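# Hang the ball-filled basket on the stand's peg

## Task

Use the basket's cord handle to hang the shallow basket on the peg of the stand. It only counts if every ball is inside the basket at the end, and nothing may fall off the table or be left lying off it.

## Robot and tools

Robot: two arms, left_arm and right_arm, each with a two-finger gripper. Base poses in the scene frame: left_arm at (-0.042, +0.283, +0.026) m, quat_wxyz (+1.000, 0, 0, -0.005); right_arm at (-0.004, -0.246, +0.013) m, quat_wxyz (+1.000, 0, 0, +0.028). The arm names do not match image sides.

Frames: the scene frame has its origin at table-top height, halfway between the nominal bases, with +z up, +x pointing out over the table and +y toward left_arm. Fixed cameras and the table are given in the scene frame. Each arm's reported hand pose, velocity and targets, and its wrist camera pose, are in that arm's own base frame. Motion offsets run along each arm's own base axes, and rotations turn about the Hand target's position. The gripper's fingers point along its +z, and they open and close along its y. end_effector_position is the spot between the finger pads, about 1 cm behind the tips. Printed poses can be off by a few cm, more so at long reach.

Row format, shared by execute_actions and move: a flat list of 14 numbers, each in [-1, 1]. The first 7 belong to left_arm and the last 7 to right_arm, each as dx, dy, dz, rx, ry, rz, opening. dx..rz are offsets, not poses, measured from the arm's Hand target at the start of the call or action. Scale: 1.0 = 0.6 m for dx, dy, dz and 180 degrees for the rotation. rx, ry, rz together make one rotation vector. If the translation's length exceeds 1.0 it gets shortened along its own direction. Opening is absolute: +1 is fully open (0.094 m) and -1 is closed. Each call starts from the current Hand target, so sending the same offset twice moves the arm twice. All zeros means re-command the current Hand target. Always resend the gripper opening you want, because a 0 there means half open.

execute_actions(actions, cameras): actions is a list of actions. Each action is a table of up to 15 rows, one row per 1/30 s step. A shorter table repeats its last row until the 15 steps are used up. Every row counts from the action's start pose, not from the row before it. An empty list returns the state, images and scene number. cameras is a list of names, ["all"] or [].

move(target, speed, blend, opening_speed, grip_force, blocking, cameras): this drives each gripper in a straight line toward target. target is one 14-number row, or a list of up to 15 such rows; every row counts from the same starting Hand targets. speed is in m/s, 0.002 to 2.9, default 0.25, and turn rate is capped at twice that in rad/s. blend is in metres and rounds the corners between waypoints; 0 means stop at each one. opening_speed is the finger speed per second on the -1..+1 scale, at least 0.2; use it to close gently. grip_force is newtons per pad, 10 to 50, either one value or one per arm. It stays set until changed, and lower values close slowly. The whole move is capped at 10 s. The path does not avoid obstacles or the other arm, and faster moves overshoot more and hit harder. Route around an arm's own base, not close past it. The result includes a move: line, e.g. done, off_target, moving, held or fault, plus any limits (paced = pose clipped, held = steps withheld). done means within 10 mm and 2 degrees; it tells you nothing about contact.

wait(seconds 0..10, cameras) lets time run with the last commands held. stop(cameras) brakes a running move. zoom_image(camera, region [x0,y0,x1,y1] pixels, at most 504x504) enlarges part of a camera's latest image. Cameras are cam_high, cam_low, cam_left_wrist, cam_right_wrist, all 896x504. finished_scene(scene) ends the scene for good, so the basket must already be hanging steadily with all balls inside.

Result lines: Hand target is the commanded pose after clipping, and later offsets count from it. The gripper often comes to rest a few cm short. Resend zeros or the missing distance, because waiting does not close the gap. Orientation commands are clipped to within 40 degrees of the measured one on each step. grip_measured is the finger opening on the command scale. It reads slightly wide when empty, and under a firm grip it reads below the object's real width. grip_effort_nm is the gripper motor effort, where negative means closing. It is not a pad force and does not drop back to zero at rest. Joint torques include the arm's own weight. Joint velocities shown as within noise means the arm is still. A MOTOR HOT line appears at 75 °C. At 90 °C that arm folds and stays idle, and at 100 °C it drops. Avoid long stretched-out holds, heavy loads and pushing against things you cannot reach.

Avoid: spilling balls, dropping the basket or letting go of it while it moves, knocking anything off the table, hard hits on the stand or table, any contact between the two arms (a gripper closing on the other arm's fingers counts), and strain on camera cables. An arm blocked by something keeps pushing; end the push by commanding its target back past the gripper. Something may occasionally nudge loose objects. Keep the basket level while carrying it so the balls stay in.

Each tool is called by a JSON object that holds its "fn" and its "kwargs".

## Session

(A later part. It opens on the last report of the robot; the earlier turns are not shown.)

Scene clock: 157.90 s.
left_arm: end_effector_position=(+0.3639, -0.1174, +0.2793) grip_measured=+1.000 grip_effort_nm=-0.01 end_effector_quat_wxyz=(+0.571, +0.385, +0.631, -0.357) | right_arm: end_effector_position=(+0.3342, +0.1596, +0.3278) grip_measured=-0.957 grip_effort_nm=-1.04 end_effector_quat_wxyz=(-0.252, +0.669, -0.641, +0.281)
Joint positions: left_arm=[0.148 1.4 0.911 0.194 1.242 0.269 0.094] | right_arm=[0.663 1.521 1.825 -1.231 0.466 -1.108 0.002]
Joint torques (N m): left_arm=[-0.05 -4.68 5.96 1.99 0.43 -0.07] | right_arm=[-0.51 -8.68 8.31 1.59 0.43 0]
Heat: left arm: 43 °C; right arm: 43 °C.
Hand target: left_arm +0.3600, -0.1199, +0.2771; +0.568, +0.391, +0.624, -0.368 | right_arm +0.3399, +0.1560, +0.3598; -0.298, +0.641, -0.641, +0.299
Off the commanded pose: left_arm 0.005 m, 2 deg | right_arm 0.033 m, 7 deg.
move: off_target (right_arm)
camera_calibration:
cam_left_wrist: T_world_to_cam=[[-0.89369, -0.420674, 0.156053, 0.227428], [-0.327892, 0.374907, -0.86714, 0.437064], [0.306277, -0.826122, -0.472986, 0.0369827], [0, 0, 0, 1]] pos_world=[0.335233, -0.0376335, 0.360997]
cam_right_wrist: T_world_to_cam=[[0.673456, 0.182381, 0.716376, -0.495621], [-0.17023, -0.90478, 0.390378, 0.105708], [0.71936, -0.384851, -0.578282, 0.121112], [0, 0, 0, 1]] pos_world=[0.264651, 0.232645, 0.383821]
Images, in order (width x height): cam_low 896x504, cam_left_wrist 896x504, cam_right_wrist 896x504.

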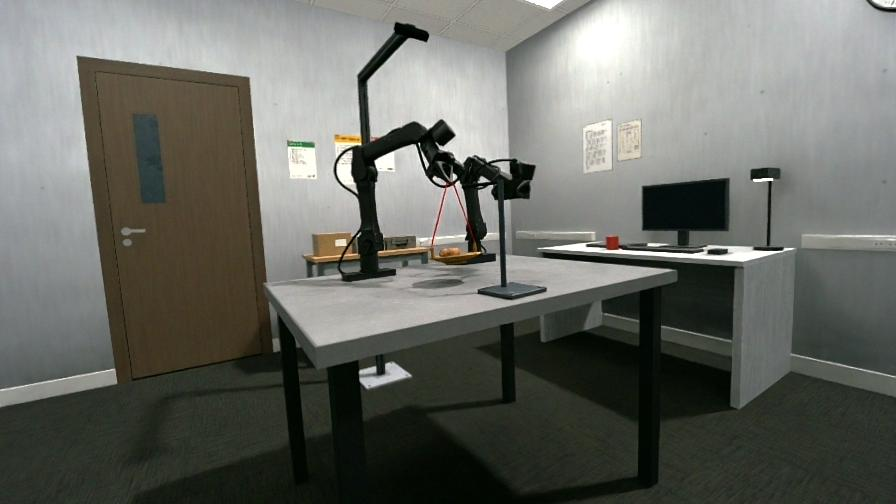

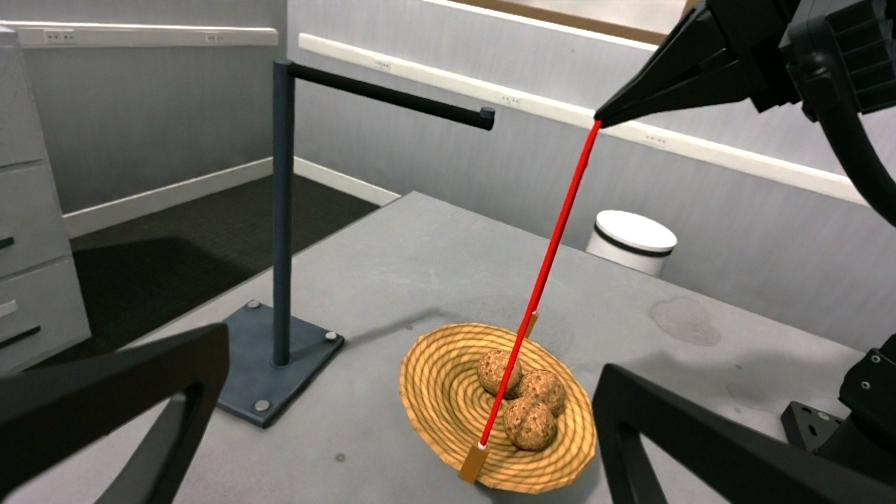

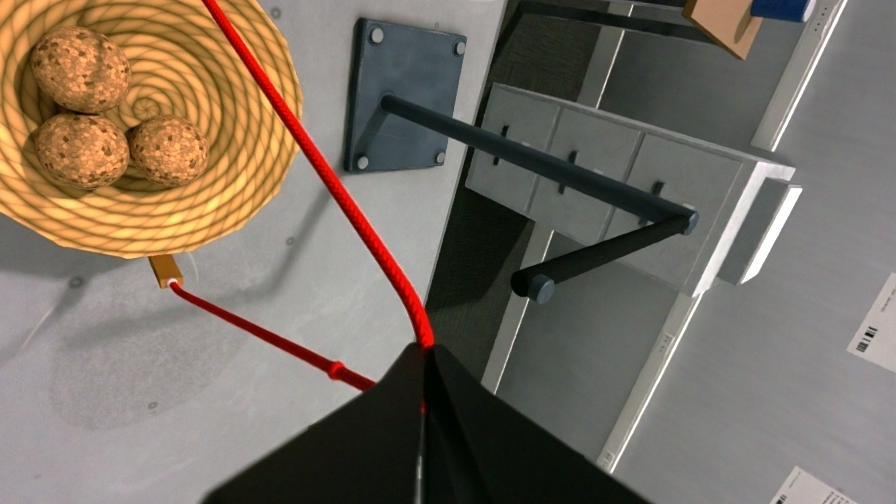

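{"fn": "move", "kwargs": {"target": [0,0,0,0,0,0,1, 0.0,-0.006,0.05,0,0,0,-1], "speed": 0.04, "cameras": ["cam_left_wrist", "cam_right_wrist"]}}

Scene clock: 160.87 s.
left_arm: end_effector_position=(+0.3639, -0.1174, +0.2793) grip_measured=+1.000 grip_effort_nm=-0.01 end_effector_quat_wxyz=(+0.571, +0.385, +0.631, -0.357) | right_arm: end_effector_position=(+0.3361, +0.1554, +0.3758) grip_measured=-0.957 grip_effort_nm=-1.04 end_effector_quat_wxyz=(-0.282, +0.654, -0.639, +0.290)
Joint positions: left_arm=[0.148 1.4 0.911 0.194 1.242 0.269 0.094] | right_arm=[0.651 1.574 2.061 -1.34 0.466 -1.121 0.002]
Joint torques (N m): left_arm=[-0.08 -4.74 5.89 2 0.43 -0.07] | right_arm=[-0.5 -5.49 7.73 1.37 0.33 0.02]
Heat: left arm: 43 °C; right arm: 43 °C.
Hand target: left_arm +0.3600, -0.1199, +0.2771; +0.568, +0.391, +0.624, -0.368 | right_arm +0.3399, +0.1524, +0.3899; -0.298, +0.641, -0.641, +0.299
Off the commanded pose: left_arm 0.005 m, 2 deg | right_arm 0.015 m, 3 deg.
move: off_target (right_arm)
camera_calibration:
cam_left_wrist: T_world_to_cam=[[-0.89369, -0.420674, 0.156053, 0.227428], [-0.327892, 0.374907, -0.86714, 0.437064], [0.306277, -0.826122, -0.472986, 0.0369827], [0, 0, 0, 1]] pos_world=[0.335233, -0.0376335, 0.360997]
cam_right_wrist: T_world_to_cam=[[0.631416, 0.153564, 0.760087, -0.528281], [-0.195034, -0.917236, 0.347331, 0.109957], [0.750517, -0.367553, -0.549207, 0.121755], [0, 0, 0, 1]] pos_world=[0.263631, 0.226733, 0.430216]
Images, in order (width x height): cam_left_wrist 896x504, cam_right_wrist 896x504.

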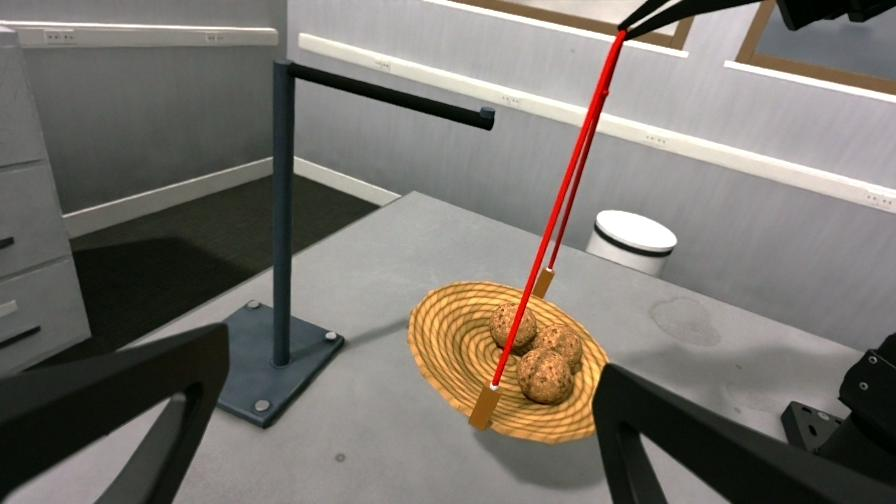

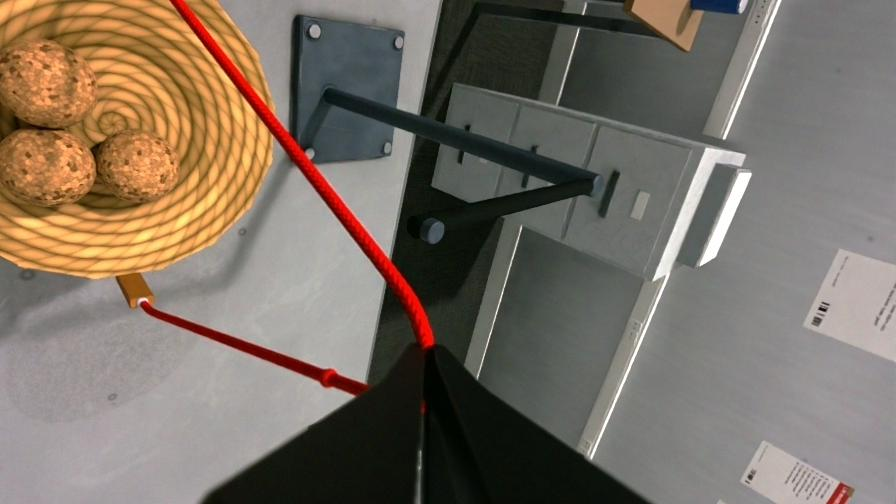

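{"fn": "move", "kwargs": {"target": [0,0,0,0,0,0,1, 0.0918,0.0043,-0.03,0,0,0,-1], "speed": 0.04, "cameras": ["cam_left_wrist", "cam_right_wrist", "cam_low"]}}

{"fn": "zoom_image", "kwargs": {"camera": "cam_low", "region": [400, 150, 560, 290]}}

Scene clock: 167.03 s.
left_arm: end_effector_position=(+0.3639, -0.1174, +0.2793) grip_measured=+1.000 grip_effort_nm=-0.01 end_effector_quat_wxyz=(+0.571, +0.385, +0.631, -0.357) | right_arm: end_effector_position=(+0.3858, +0.1523, +0.3503) grip_measured=-0.957 grip_effort_nm=-1.04 end_effector_quat_wxyz=(-0.262, +0.659, -0.643, +0.289)
Joint positions: left_arm=[0.148 1.4 0.911 0.194 1.242 0.269 0.094] | right_arm=[0.547 1.687 2.075 -1.247 0.407 -1.202 0.002]
Joint torques (N m): left_arm=[-0.1 -4.77 5.86 2 0.43 -0.05] | right_arm=[-0.46 -7.34 8.28 1.67 0.17 0.03]
Heat: left arm: 43 °C; right arm: 43 °C.
Hand target: left_arm +0.3600, -0.1199, +0.2771; +0.568, +0.391, +0.624, -0.368 | right_arm +0.3949, +0.1550, +0.3720; -0.299, +0.641, -0.641, +0.299
Off the commanded pose: left_arm 0.005 m, 2 deg | right_arm 0.024 m, 5 deg.
move: off_target (right_arm)
camera_calibration:
cam_left_wrist: T_world_to_cam=[[-0.89369, -0.420674, 0.156053, 0.227428], [-0.327892, 0.374907, -0.86714, 0.437064], [0.306277, -0.826122, -0.472986, 0.0369827], [0, 0, 0, 1]] pos_world=[0.335233, -0.0376335, 0.360997]
cam_right_wrist: T_world_to_cam=[[0.656118, 0.166013, 0.736172, -0.542958], [-0.193544, -0.905859, 0.376776, 0.113067], [0.729418, -0.389691, -0.56222, 0.085398], [0, 0, 0, 1]] pos_world=[0.315837, 0.22584, 0.405122]
Images, in order (width x height): cam_low 896x504, cam_left_wrist 896x504, cam_right_wrist 896x504.

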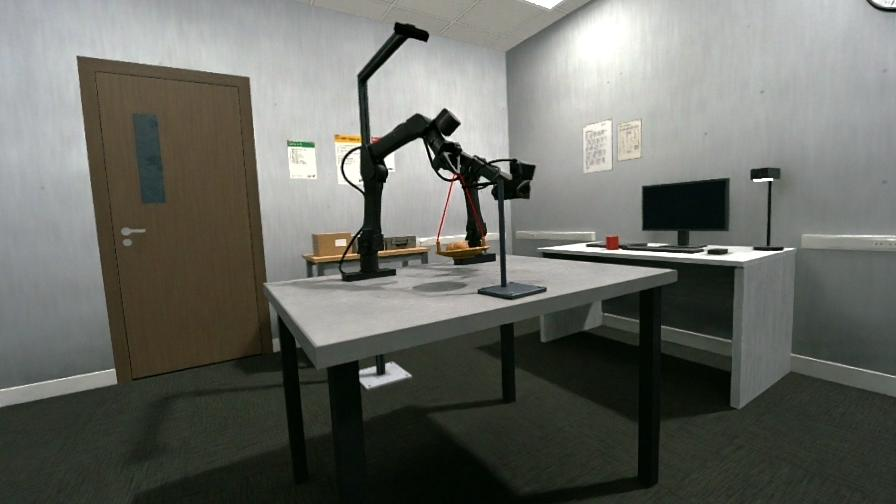

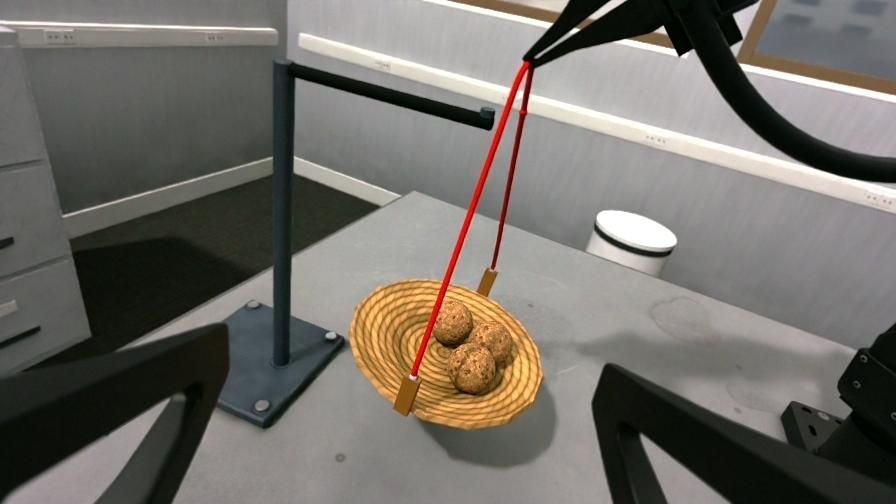

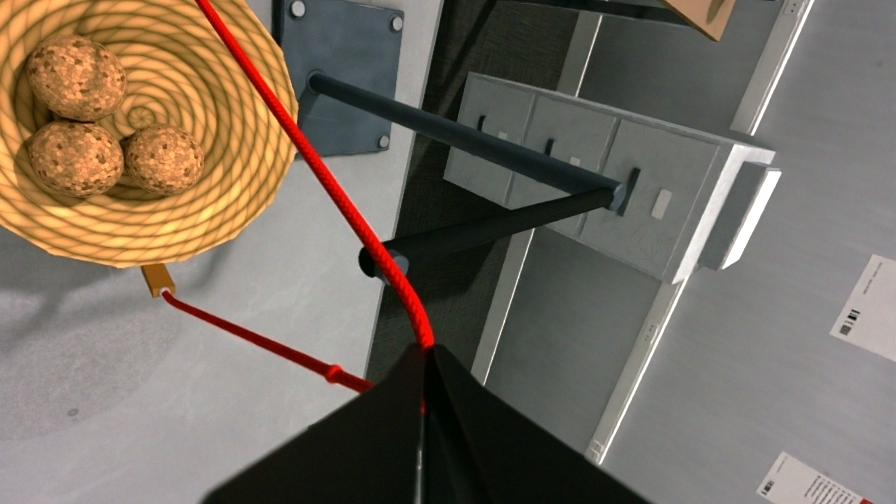

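Scaled by 3.150 from the camera's 896x504 image, which has a finer 1280x720 frame.

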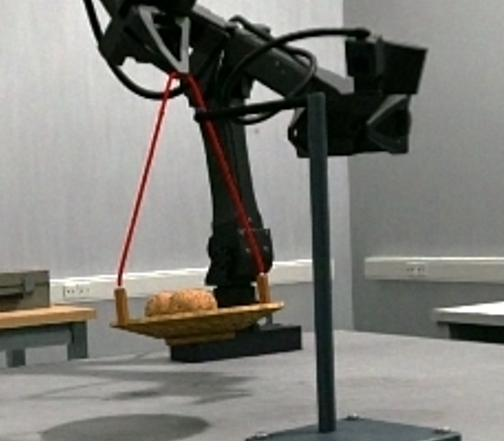

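{"fn": "move", "kwargs": {"target": [0,0,0,0,0,0,1, 0.0967,0.0133,0.0067,0,0,0,-1], "speed": 0.04, "cameras": ["cam_left_wrist", "cam_right_wrist", "cam_low"]}}

{"fn": "zoom_image", "kwargs": {"camera": "cam_low", "region": [420, 150, 580, 290]}}

{"fn": "zoom_image", "kwargs": {"camera": "cam_left_wrist", "region": [260, 20, 600, 220]}}

Scene clock: 172.63 s.
left_arm: end_effector_position=(+0.3639, -0.1174, +0.2793) grip_measured=+1.000 grip_effort_nm=-0.01 end_effector_quat_wxyz=(+0.571, +0.385, +0.631, -0.357) | right_arm: end_effector_position=(+0.4498, +0.1640, +0.3619) grip_measured=-0.957 grip_effort_nm=-1.04 end_effector_quat_wxyz=(-0.279, +0.651, -0.642, +0.293)
Joint positions: left_arm=[0.148 1.4 0.911 0.194 1.242 0.269 0.094] | right_arm=[0.481 1.979 2.494 -1.317 0.362 -1.251 0.002]
Joint torques (N m): left_arm=[-0.03 -4.74 5.86 1.99 0.43 -0.05] | right_arm=[-0.43 -9.47 7.6 1.44 0.12 -0.01]
Heat: left arm: 43 °C; right arm: 43 °C.
Hand target: left_arm +0.3600, -0.1199, +0.2771; +0.568, +0.391, +0.624, -0.368 | right_arm +0.4529, +0.1629, +0.3759; -0.298, +0.641, -0.641, +0.299
Off the commanded pose: left_arm 0.005 m, 2 deg | right_arm 0.015 m, 3 deg.
move: off_target (right_arm)
camera_calibration:
cam_left_wrist: T_world_to_cam=[[-0.89369, -0.420674, 0.156053, 0.227428], [-0.327892, 0.374907, -0.86714, 0.437064], [0.306277, -0.826122, -0.472986, 0.0369827], [0, 0, 0, 1]] pos_world=[0.335233, -0.0376335, 0.360997]
cam_right_wrist: T_world_to_cam=[[0.632291, 0.149577, 0.760154, -0.590613], [-0.205963, -0.913422, 0.351054, 0.147833], [0.746851, -0.378532, -0.546742, 0.034493], [0, 0, 0, 1]] pos_world=[0.378126, 0.236433, 0.415918]
Images, in order (width x height): cam_low 896x504, cam_left_wrist 896x504, cam_right_wrist 896x504.

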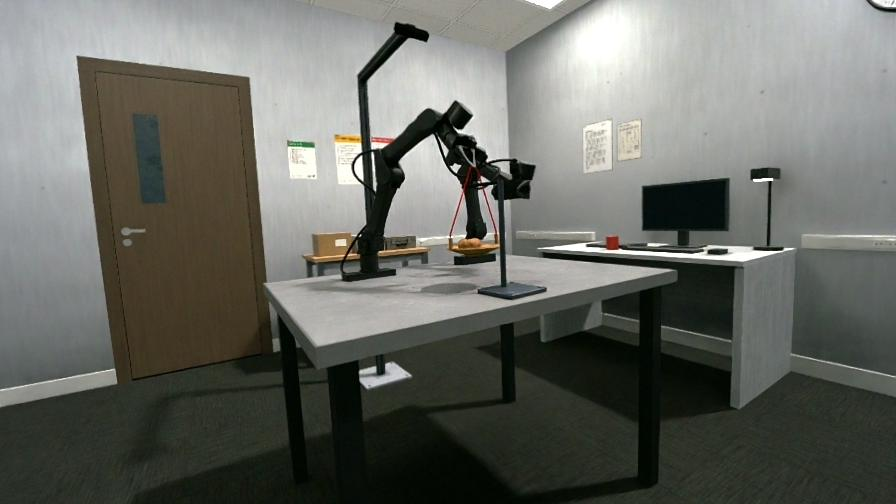

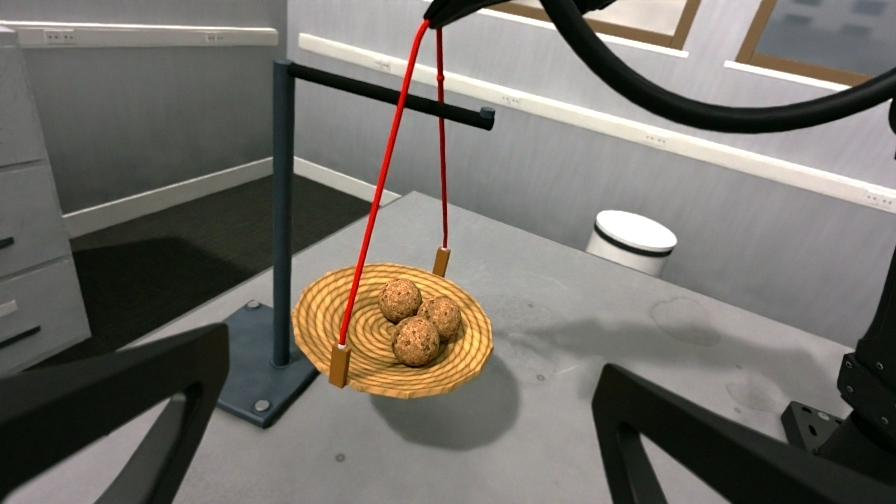

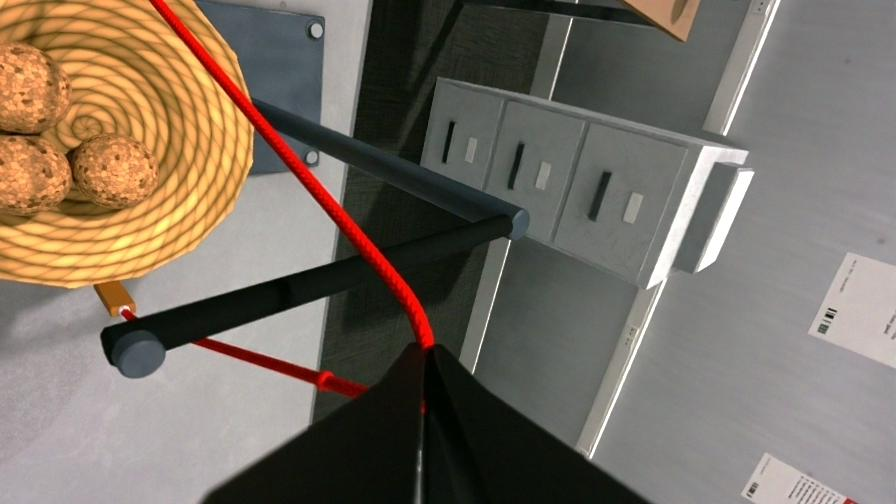

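Scaled by 3.150 from the camera's 896x504 image, which has a finer 1280x720 frame.

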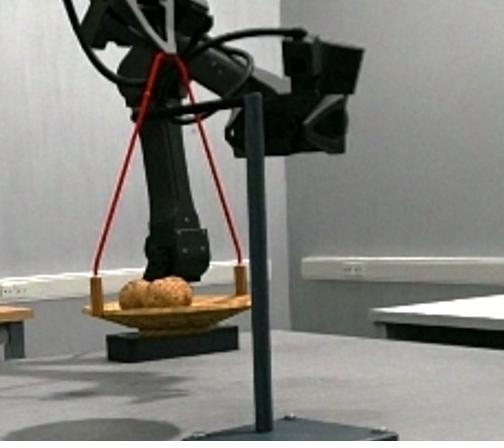

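Scaled by 1.482 from the camera's 896x504 image, which has a finer 1280x720 frame.

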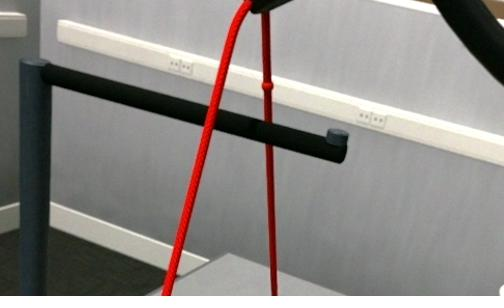

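{"fn": "move", "kwargs": {"target": [0,0,0,0,0,0,1, 0,0,-0.05,0,0,0,-1], "speed": 0.03, "cameras": ["cam_left_wrist", "cam_right_wrist"]}}

{"fn": "zoom_image", "kwargs": {"camera": "cam_left_wrist", "region": [350, 20, 550, 140]}}

Scene clock: 178.73 s.
left_arm: end_effector_position=(+0.3639, -0.1174, +0.2793) grip_measured=+1.000 grip_effort_nm=-0.01 end_effector_quat_wxyz=(+0.571, +0.385, +0.631, -0.357) | right_arm: end_effector_position=(+0.4524, +0.1656, +0.3205) grip_measured=-0.957 grip_effort_nm=-1.04 end_effector_quat_wxyz=(-0.262, +0.659, -0.644, +0.287)
Joint positions: left_arm=[0.148 1.4 0.911 0.194 1.242 0.269 0.094] | right_arm=[0.481 1.887 2.186 -1.141 0.361 -1.251 0.002]
Joint torques (N m): left_arm=[-0.16 -4.71 5.89 2 0.43 -0.07] | right_arm=[-0.49 -13.57 5.07 1.72 0.13 0.02]
Heat: left arm: 43 °C; right arm: 43 °C.
Hand target: left_arm +0.3600, -0.1199, +0.2771; +0.568, +0.391, +0.624, -0.368 | right_arm +0.4529, +0.1629, +0.3458; -0.298, +0.641, -0.641, +0.299
Off the commanded pose: left_arm 0.005 m, 2 deg | right_arm 0.026 m, 5 deg.
move: off_target (right_arm)
camera_calibration:
cam_left_wrist: T_world_to_cam=[[-0.89369, -0.420674, 0.156053, 0.227428], [-0.327892, 0.374907, -0.86714, 0.437064], [0.306277, -0.826122, -0.472986, 0.0369827], [0, 0, 0, 1]] pos_world=[0.335233, -0.0376335, 0.360997]
cam_right_wrist: T_world_to_cam=[[0.659235, 0.16346, 0.733955, -0.56714], [-0.192181, -0.907041, 0.374624, 0.149472], [0.726963, -0.388018, -0.566539, 0.0274656], [0, 0, 0, 1]] pos_world=[0.382638, 0.238939, 0.37582]
Images, in order (width x height): cam_left_wrist 896x504, cam_right_wrist 896x504.

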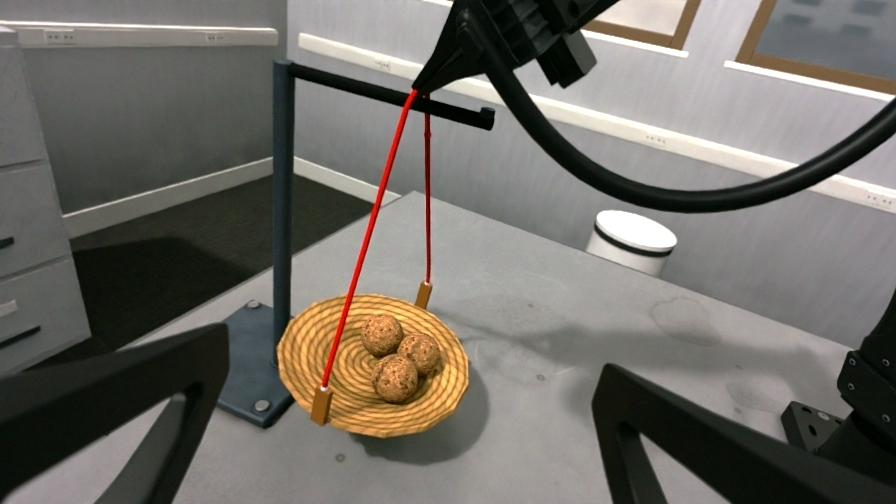

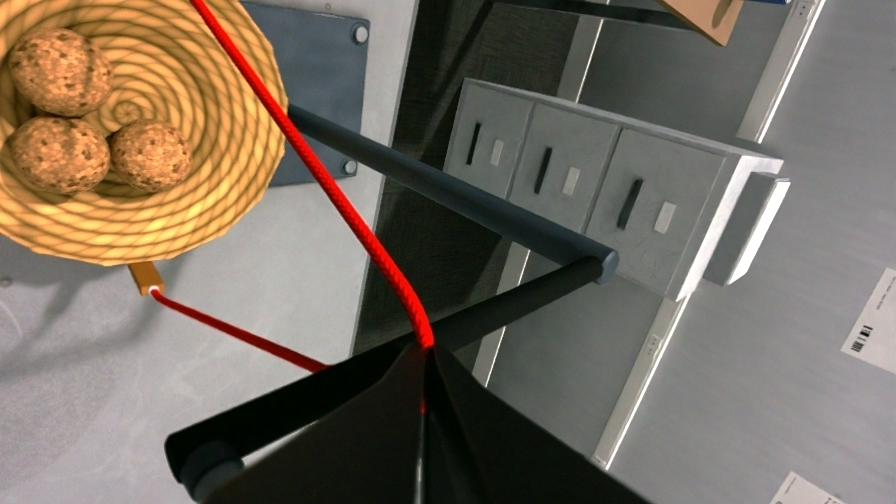

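Scaled by 2.520 from the camera's 896x504 image, which has a finer 1280x720 frame.

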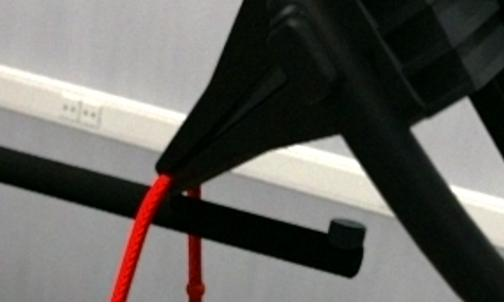

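{"fn": "move", "kwargs": {"target": [0,0,0,0,0,0,1, 0,-0.0075,-0.0083,0,0,0,-1], "speed": 0.02, "cameras": ["cam_left_wrist", "cam_right_wrist"]}}

{"fn": "zoom_image", "kwargs": {"camera": "cam_left_wrist", "region": [350, 20, 550, 140]}}

{"fn": "zoom_image", "kwargs": {"camera": "cam_right_wrist", "region": [300, 240, 600, 420]}}

Scene clock: 181.63 s.
left_arm: end_effector_position=(+0.3639, -0.1174, +0.2793) grip_measured=+1.000 grip_effort_nm=-0.01 end_effector_quat_wxyz=(+0.571, +0.385, +0.631, -0.357) | right_arm: end_effector_position=(+0.4524, +0.1637, +0.3183) grip_measured=-0.957 grip_effort_nm=-1.04 end_effector_quat_wxyz=(-0.268, +0.658, -0.643, +0.286)
Joint positions: left_arm=[0.148 1.4 0.911 0.194 1.242 0.269 0.094] | right_arm=[0.474 1.86 2.132 -1.1 0.35 -1.258 0.002]
Joint torques (N m): left_arm=[-0.1 -4.72 5.87 1.98 0.43 -0.05] | right_arm=[-0.79 -13.14 4.96 1.69 0.15 0.03]
Heat: left arm: 43 °C; right arm: 42 °C.
Hand target: left_arm +0.3600, -0.1199, +0.2771; +0.568, +0.391, +0.624, -0.368 | right_arm +0.4529, +0.1584, +0.3409; -0.299, +0.641, -0.641, +0.299
Off the commanded pose: left_arm 0.005 m, 2 deg | right_arm 0.023 m, 4 deg.
move: off_target (right_arm)
camera_calibration:
cam_left_wrist: T_world_to_cam=[[-0.89369, -0.420674, 0.156053, 0.227428], [-0.327892, 0.374907, -0.86714, 0.437064], [0.306277, -0.826122, -0.472986, 0.0369827], [0, 0, 0, 1]] pos_world=[0.335233, -0.0376335, 0.360997]
cam_right_wrist: T_world_to_cam=[[0.652255, 0.160373, 0.74084, -0.563741], [-0.190961, -0.911072, 0.365351, 0.151587], [0.733551, -0.379774, -0.563626, 0.02033], [0, 0, 0, 1]] pos_world=[0.381737, 0.236237, 0.373718]
Images, in order (width x height): cam_left_wrist 896x504, cam_right_wrist 896x504.

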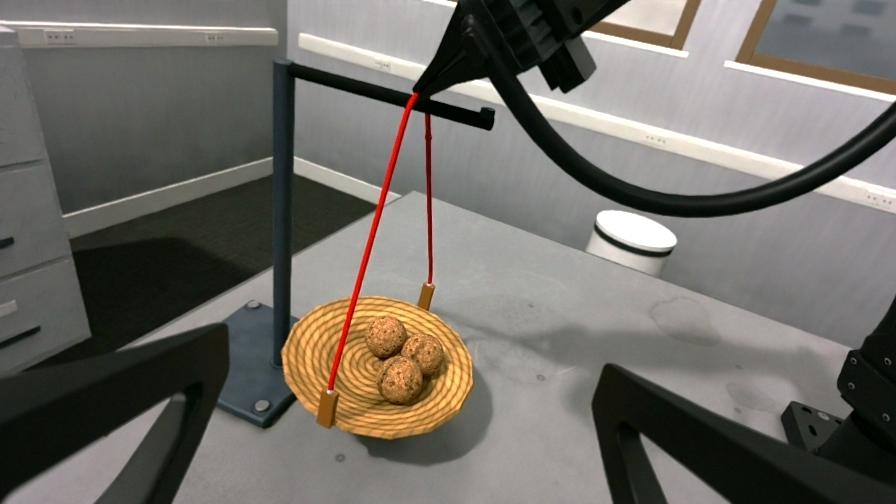

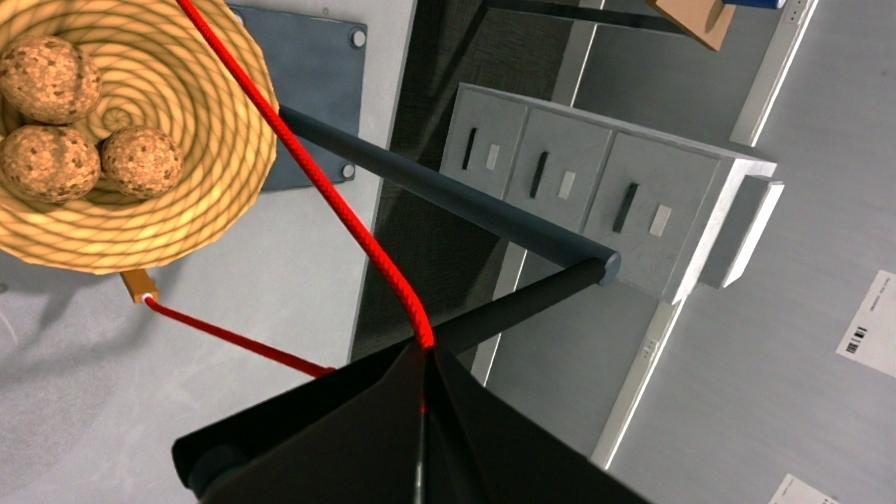

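Scaled by 2.520 from the camera's 896x504 image, which has a finer 1280x720 frame.

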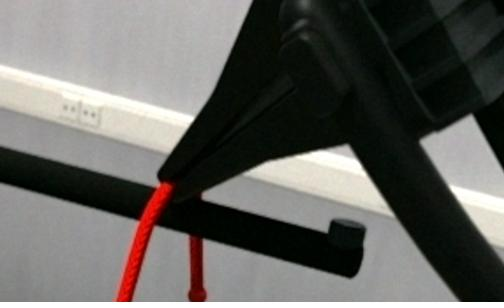

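Scaled by 1.680 from the camera's 896x504 image, which has a finer 1280x720 frame.

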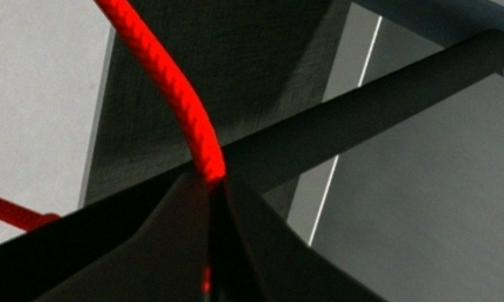

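{"fn": "move", "kwargs": {"target": [0,0,0,0,0,0,1, 0,-0.002,-0.0083,0,0,0,-1], "speed": 0.02, "cameras": ["cam_left_wrist", "cam_low"]}}

{"fn": "zoom_image", "kwargs": {"camera": "cam_left_wrist", "region": [350, 20, 550, 140]}}

{"fn": "zoom_image", "kwargs": {"camera": "cam_low", "region": [420, 150, 580, 290]}}

Scene clock: 183.40 s.
left_arm: end_effector_position=(+0.3639, -0.1174, +0.2793) grip_measured=+1.000 grip_effort_nm=-0.01 end_effector_quat_wxyz=(+0.571, +0.385, +0.631, -0.357) | right_arm: end_effector_position=(+0.4524, +0.1635, +0.3179) grip_measured=-0.957 grip_effort_nm=-1.04 end_effector_quat_wxyz=(-0.275, +0.656, -0.641, +0.288)
Joint positions: left_arm=[0.148 1.4 0.911 0.194 1.242 0.269 0.094] | right_arm=[0.473 1.84 2.091 -1.065 0.347 -1.26 0.002]
Joint torques (N m): left_arm=[-0.12 -4.71 5.89 1.99 0.43 -0.06] | right_arm=[-0.92 -12.44 4.88 1.64 0.14 0.01]
Heat: left arm: 43 °C; right arm: 42 °C.
Hand target: left_arm +0.3600, -0.1199, +0.2771; +0.568, +0.391, +0.624, -0.368 | right_arm +0.4530, +0.1571, +0.3359; -0.298, +0.641, -0.641, +0.299
Off the commanded pose: left_arm 0.005 m, 2 deg | right_arm 0.019 m, 3 deg.
move: off_target (right_arm)
camera_calibration:
cam_left_wrist: T_world_to_cam=[[-0.89369, -0.420674, 0.156053, 0.227428], [-0.327892, 0.374907, -0.86714, 0.437064], [0.306277, -0.826122, -0.472986, 0.0369827], [0, 0, 0, 1]] pos_world=[0.335233, -0.0376335, 0.360997]
Images, in order (width x height): cam_low 896x504, cam_left_wrist 896x504.

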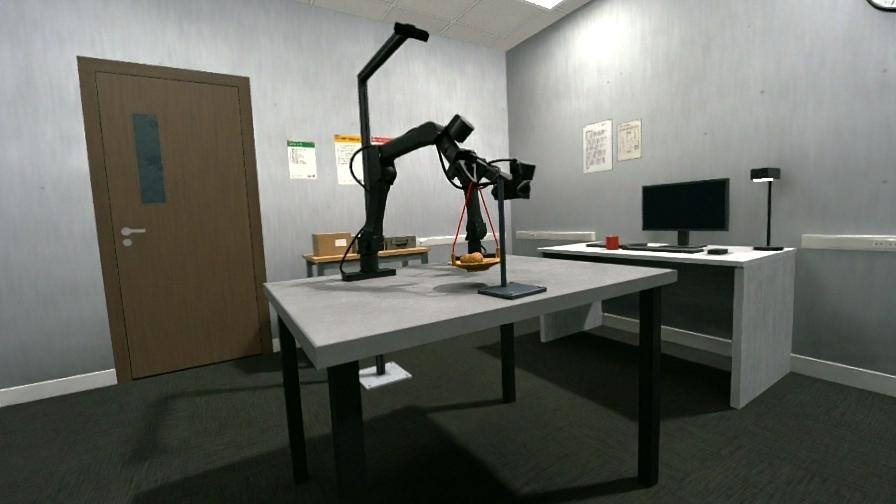

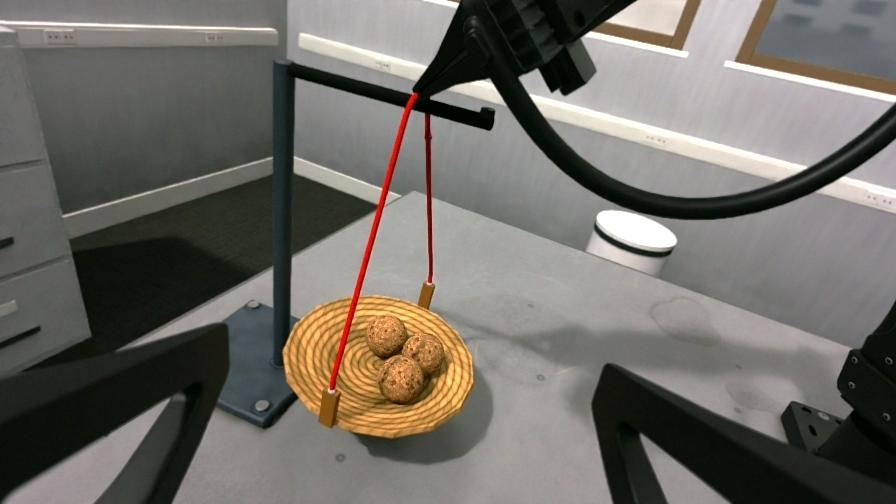

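Scaled by 2.520 from the camera's 896x504 image, which has a finer 1280x720 frame.

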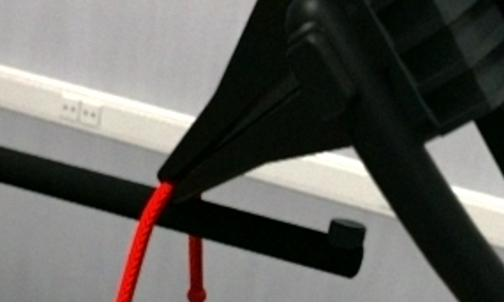

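Scaled by 3.150 from the camera's 896x504 image, which has a finer 1280x720 frame.

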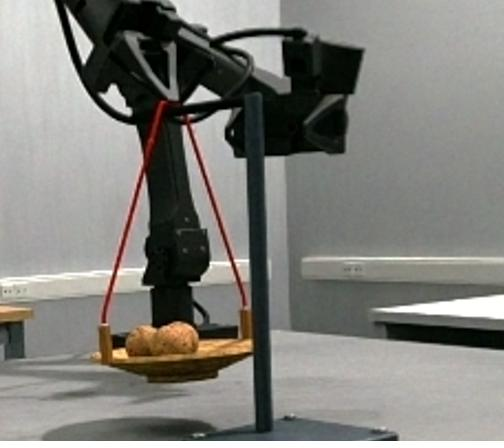

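{"fn": "move", "kwargs": {"target": [0,0,0,0,0,0,1, 0.005,0,0.005,0,0,0,-0.8], "speed": 0.02, "opening_speed": 0.2, "cameras": ["cam_left_wrist", "cam_right_wrist", "cam_low"]}}

{"fn": "zoom_image", "kwargs": {"camera": "cam_left_wrist", "region": [350, 20, 550, 140]}}

{"fn": "zoom_image", "kwargs": {"camera": "cam_low", "region": [420, 150, 580, 290]}}

Scene clock: 187.73 s.
left_arm: end_effector_position=(+0.3639, -0.1174, +0.2793) grip_measured=+1.000 grip_effort_nm=-0.01 end_effector_quat_wxyz=(+0.571, +0.385, +0.631, -0.357) | right_arm: end_effector_position=(+0.4548, +0.1625, +0.3195) grip_measured=-0.802 grip_effort_nm=0.08 end_effector_quat_wxyz=(-0.279, +0.654, -0.641, +0.289)
Joint positions: left_arm=[0.148 1.4 0.911 0.194 1.242 0.269 0.094] | right_arm=[0.467 1.84 2.091 -1.054 0.344 -1.264 0.009]
Joint torques (N m): left_arm=[-0.1 -4.72 5.9 1.98 0.41 -0.06] | right_arm=[-0.84 -10.78 7.64 1.4 0.16 0.02]
Heat: left arm: 42 °C; right arm: 42 °C.
Hand target: left_arm +0.3600, -0.1199, +0.2771; +0.568, +0.391, +0.624, -0.368 | right_arm +0.4559, +0.1572, +0.3388; -0.298, +0.641, -0.641, +0.299
Off the commanded pose: left_arm 0.005 m, 2 deg | right_arm 0.020 m, 3 deg.
move: off_target (right_arm)
camera_calibration:
cam_left_wrist: T_world_to_cam=[[-0.89369, -0.420674, 0.156053, 0.227428], [-0.327892, 0.374907, -0.86714, 0.437064], [0.306277, -0.826122, -0.472986, 0.0369827], [0, 0, 0, 1]] pos_world=[0.335233, -0.0376335, 0.360997]
cam_right_wrist: T_world_to_cam=[[0.636021, 0.153153, 0.756321, -0.562394], [-0.196692, -0.915559, 0.350805, 0.158624], [0.746184, -0.371881, -0.552191, 0.00799095], [0, 0, 0, 1]] pos_world=[0.382931, 0.234333, 0.374117]
Images, in order (width x height): cam_low 896x504, cam_left_wrist 896x504, cam_right_wrist 896x504.

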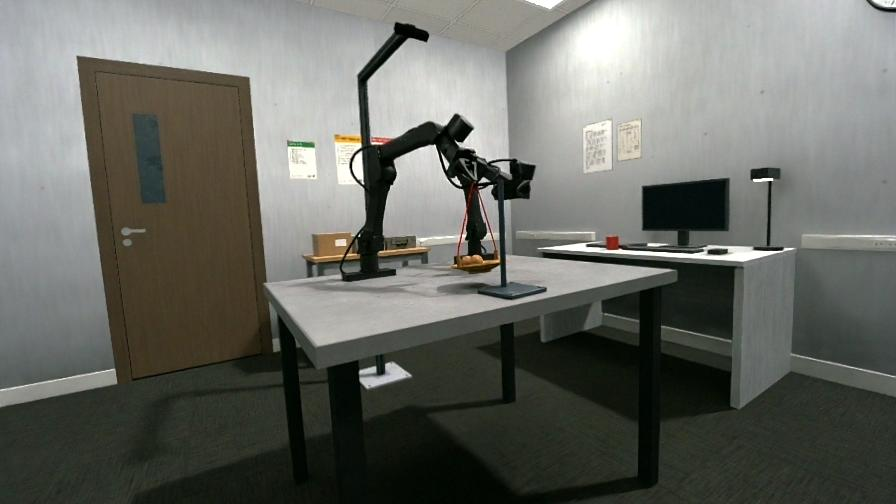

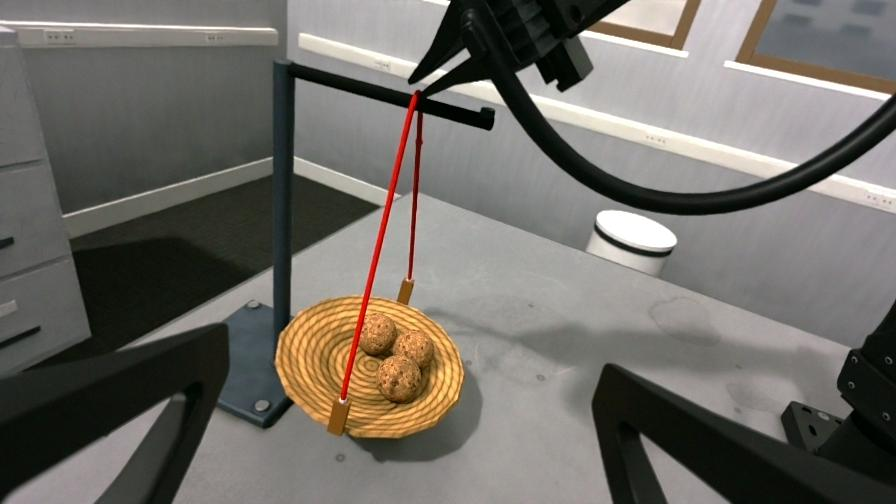

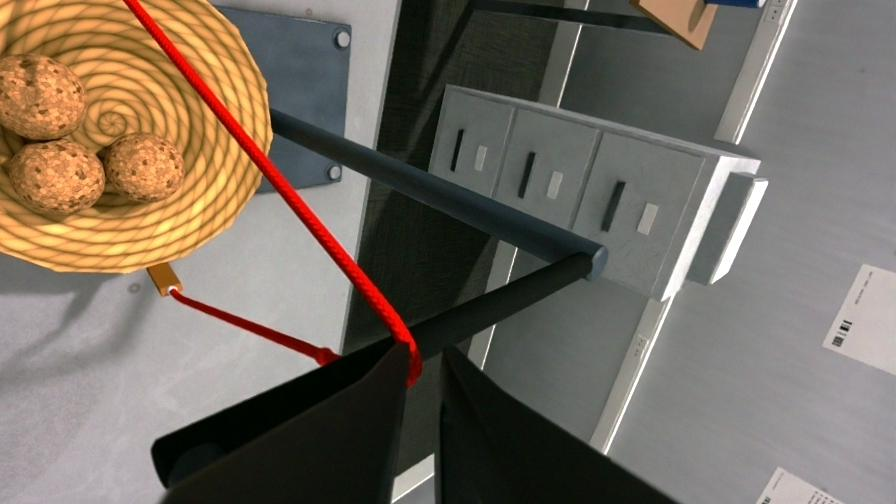

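Scaled by 2.520 from the camera's 896x504 image, which has a finer 1280x720 frame.

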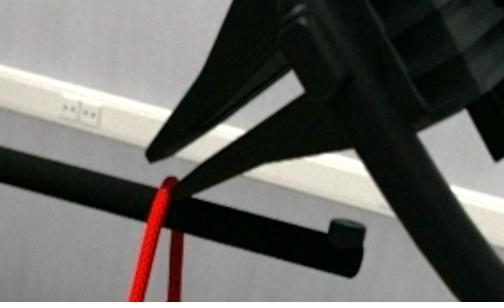

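Scaled by 3.150 from the camera's 896x504 image, which has a finer 1280x720 frame.

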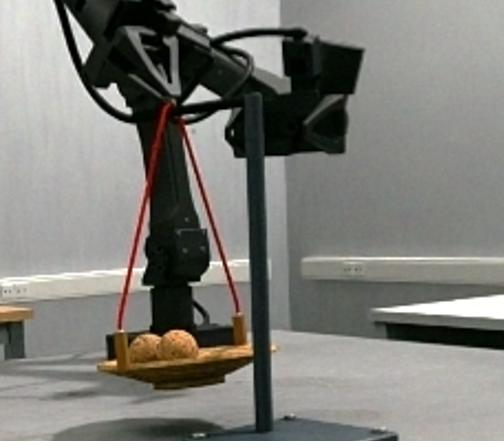

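{"fn": "move", "kwargs": {"target": [0,0,0,0,0,0,1, -0.1,0,0.11,0,0,0,-0.8], "speed": 0.05, "cameras": ["cam_left_wrist", "cam_right_wrist", "cam_low"]}}

{"fn": "zoom_image", "kwargs": {"camera": "cam_left_wrist", "region": [350, 20, 550, 140]}}

{"fn": "zoom_image", "kwargs": {"camera": "cam_low", "region": [420, 150, 580, 290]}}

Scene clock: 192.37 s.
left_arm: end_effector_position=(+0.3639, -0.1174, +0.2793) grip_measured=+1.000 grip_effort_nm=-0.01 end_effector_quat_wxyz=(+0.571, +0.385, +0.631, -0.357) | right_arm: end_effector_position=(+0.3978, +0.1570, +0.4007) grip_measured=-0.802 grip_effort_nm=0.07 end_effector_quat_wxyz=(-0.296, +0.645, -0.639, +0.298)
Joint positions: left_arm=[0.148 1.4 0.911 0.194 1.242 0.269 0.094] | right_arm=[0.539 1.856 2.5 -1.425 0.4 -1.211 0.009]
Joint torques (N m): left_arm=[-0.1 -4.78 5.82 1.99 0.42 -0.07] | right_arm=[0.49 -7.32 6.48 1.22 0.22 0.14]
Heat: left arm: 42 °C; right arm: 42 °C.
Hand target: left_arm +0.3600, -0.1199, +0.2771; +0.568, +0.391, +0.624, -0.368 | right_arm +0.3959, +0.1572, +0.4050; -0.299, +0.641, -0.641, +0.299
Off the commanded pose: left_arm 0.005 m, 2 deg | right_arm 0.005 m, 1 deg.
move: done
camera_calibration:
cam_left_wrist: T_world_to_cam=[[-0.89369, -0.420674, 0.156053, 0.227428], [-0.327892, 0.374907, -0.86714, 0.437064], [0.306277, -0.826122, -0.472986, 0.0369827], [0, 0, 0, 1]] pos_world=[0.335233, -0.0376335, 0.360997]
cam_right_wrist: T_world_to_cam=[[0.606615, 0.138876, 0.782772, -0.583388], [-0.213707, -0.919896, 0.328818, 0.130055], [0.765734, -0.36675, -0.528343, 0.07518], [0, 0, 0, 1]] pos_world=[0.324117, 0.228228, 0.453616]
Images, in order (width x height): cam_low 896x504, cam_left_wrist 896x504, cam_right_wrist 896x504.

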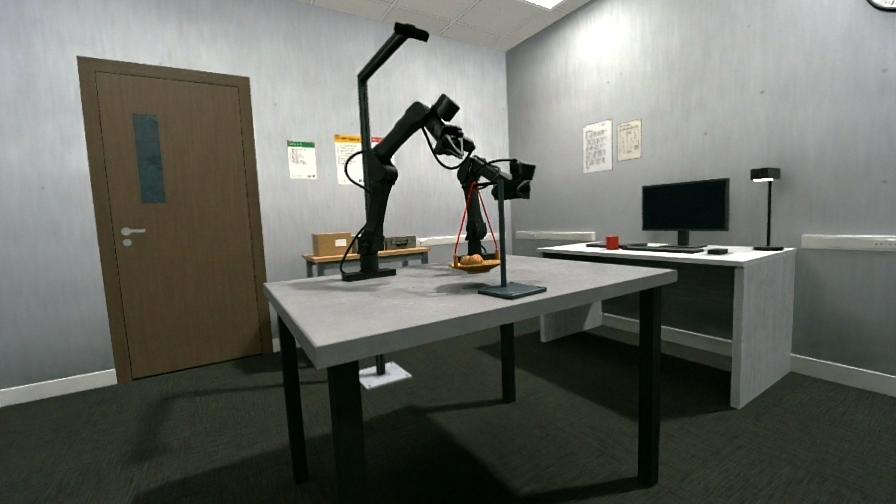

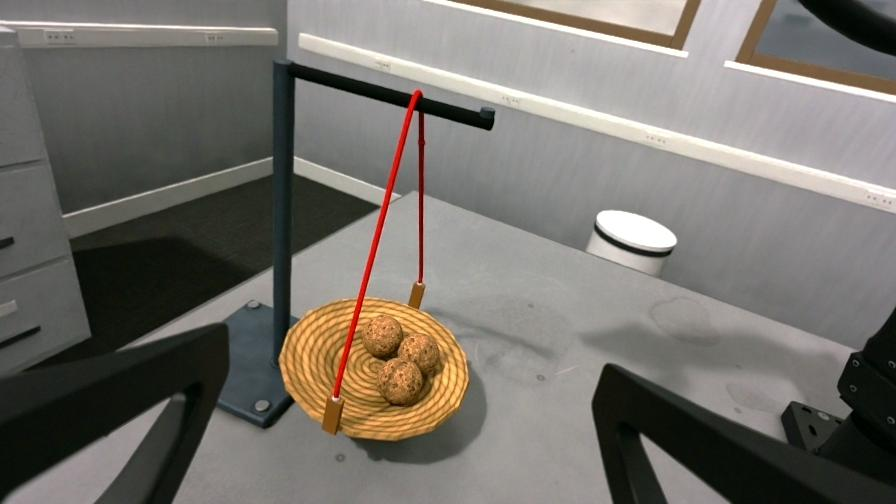

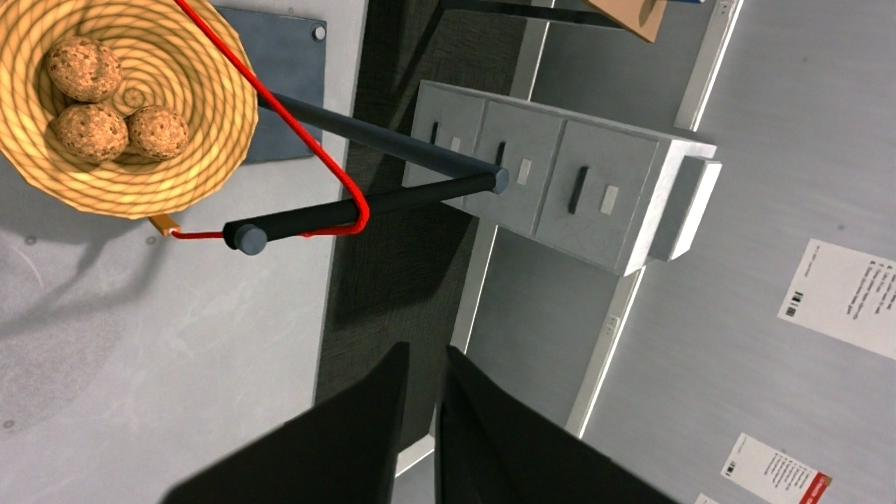

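Scaled by 2.520 from the camera's 896x504 image, which has a finer 1280x720 frame.

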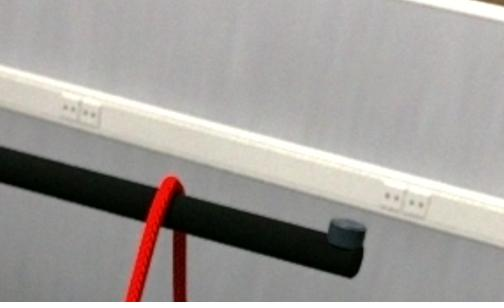

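Scaled by 3.150 from the camera's 896x504 image, which has a finer 1280x720 frame.

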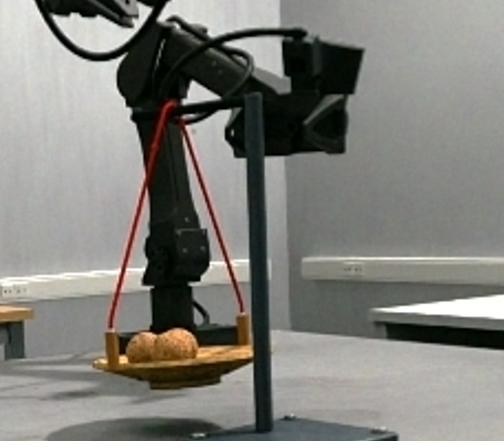

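{"fn": "finished_scene", "kwargs": {"scene": 1}}

The scene is finished: the task was done.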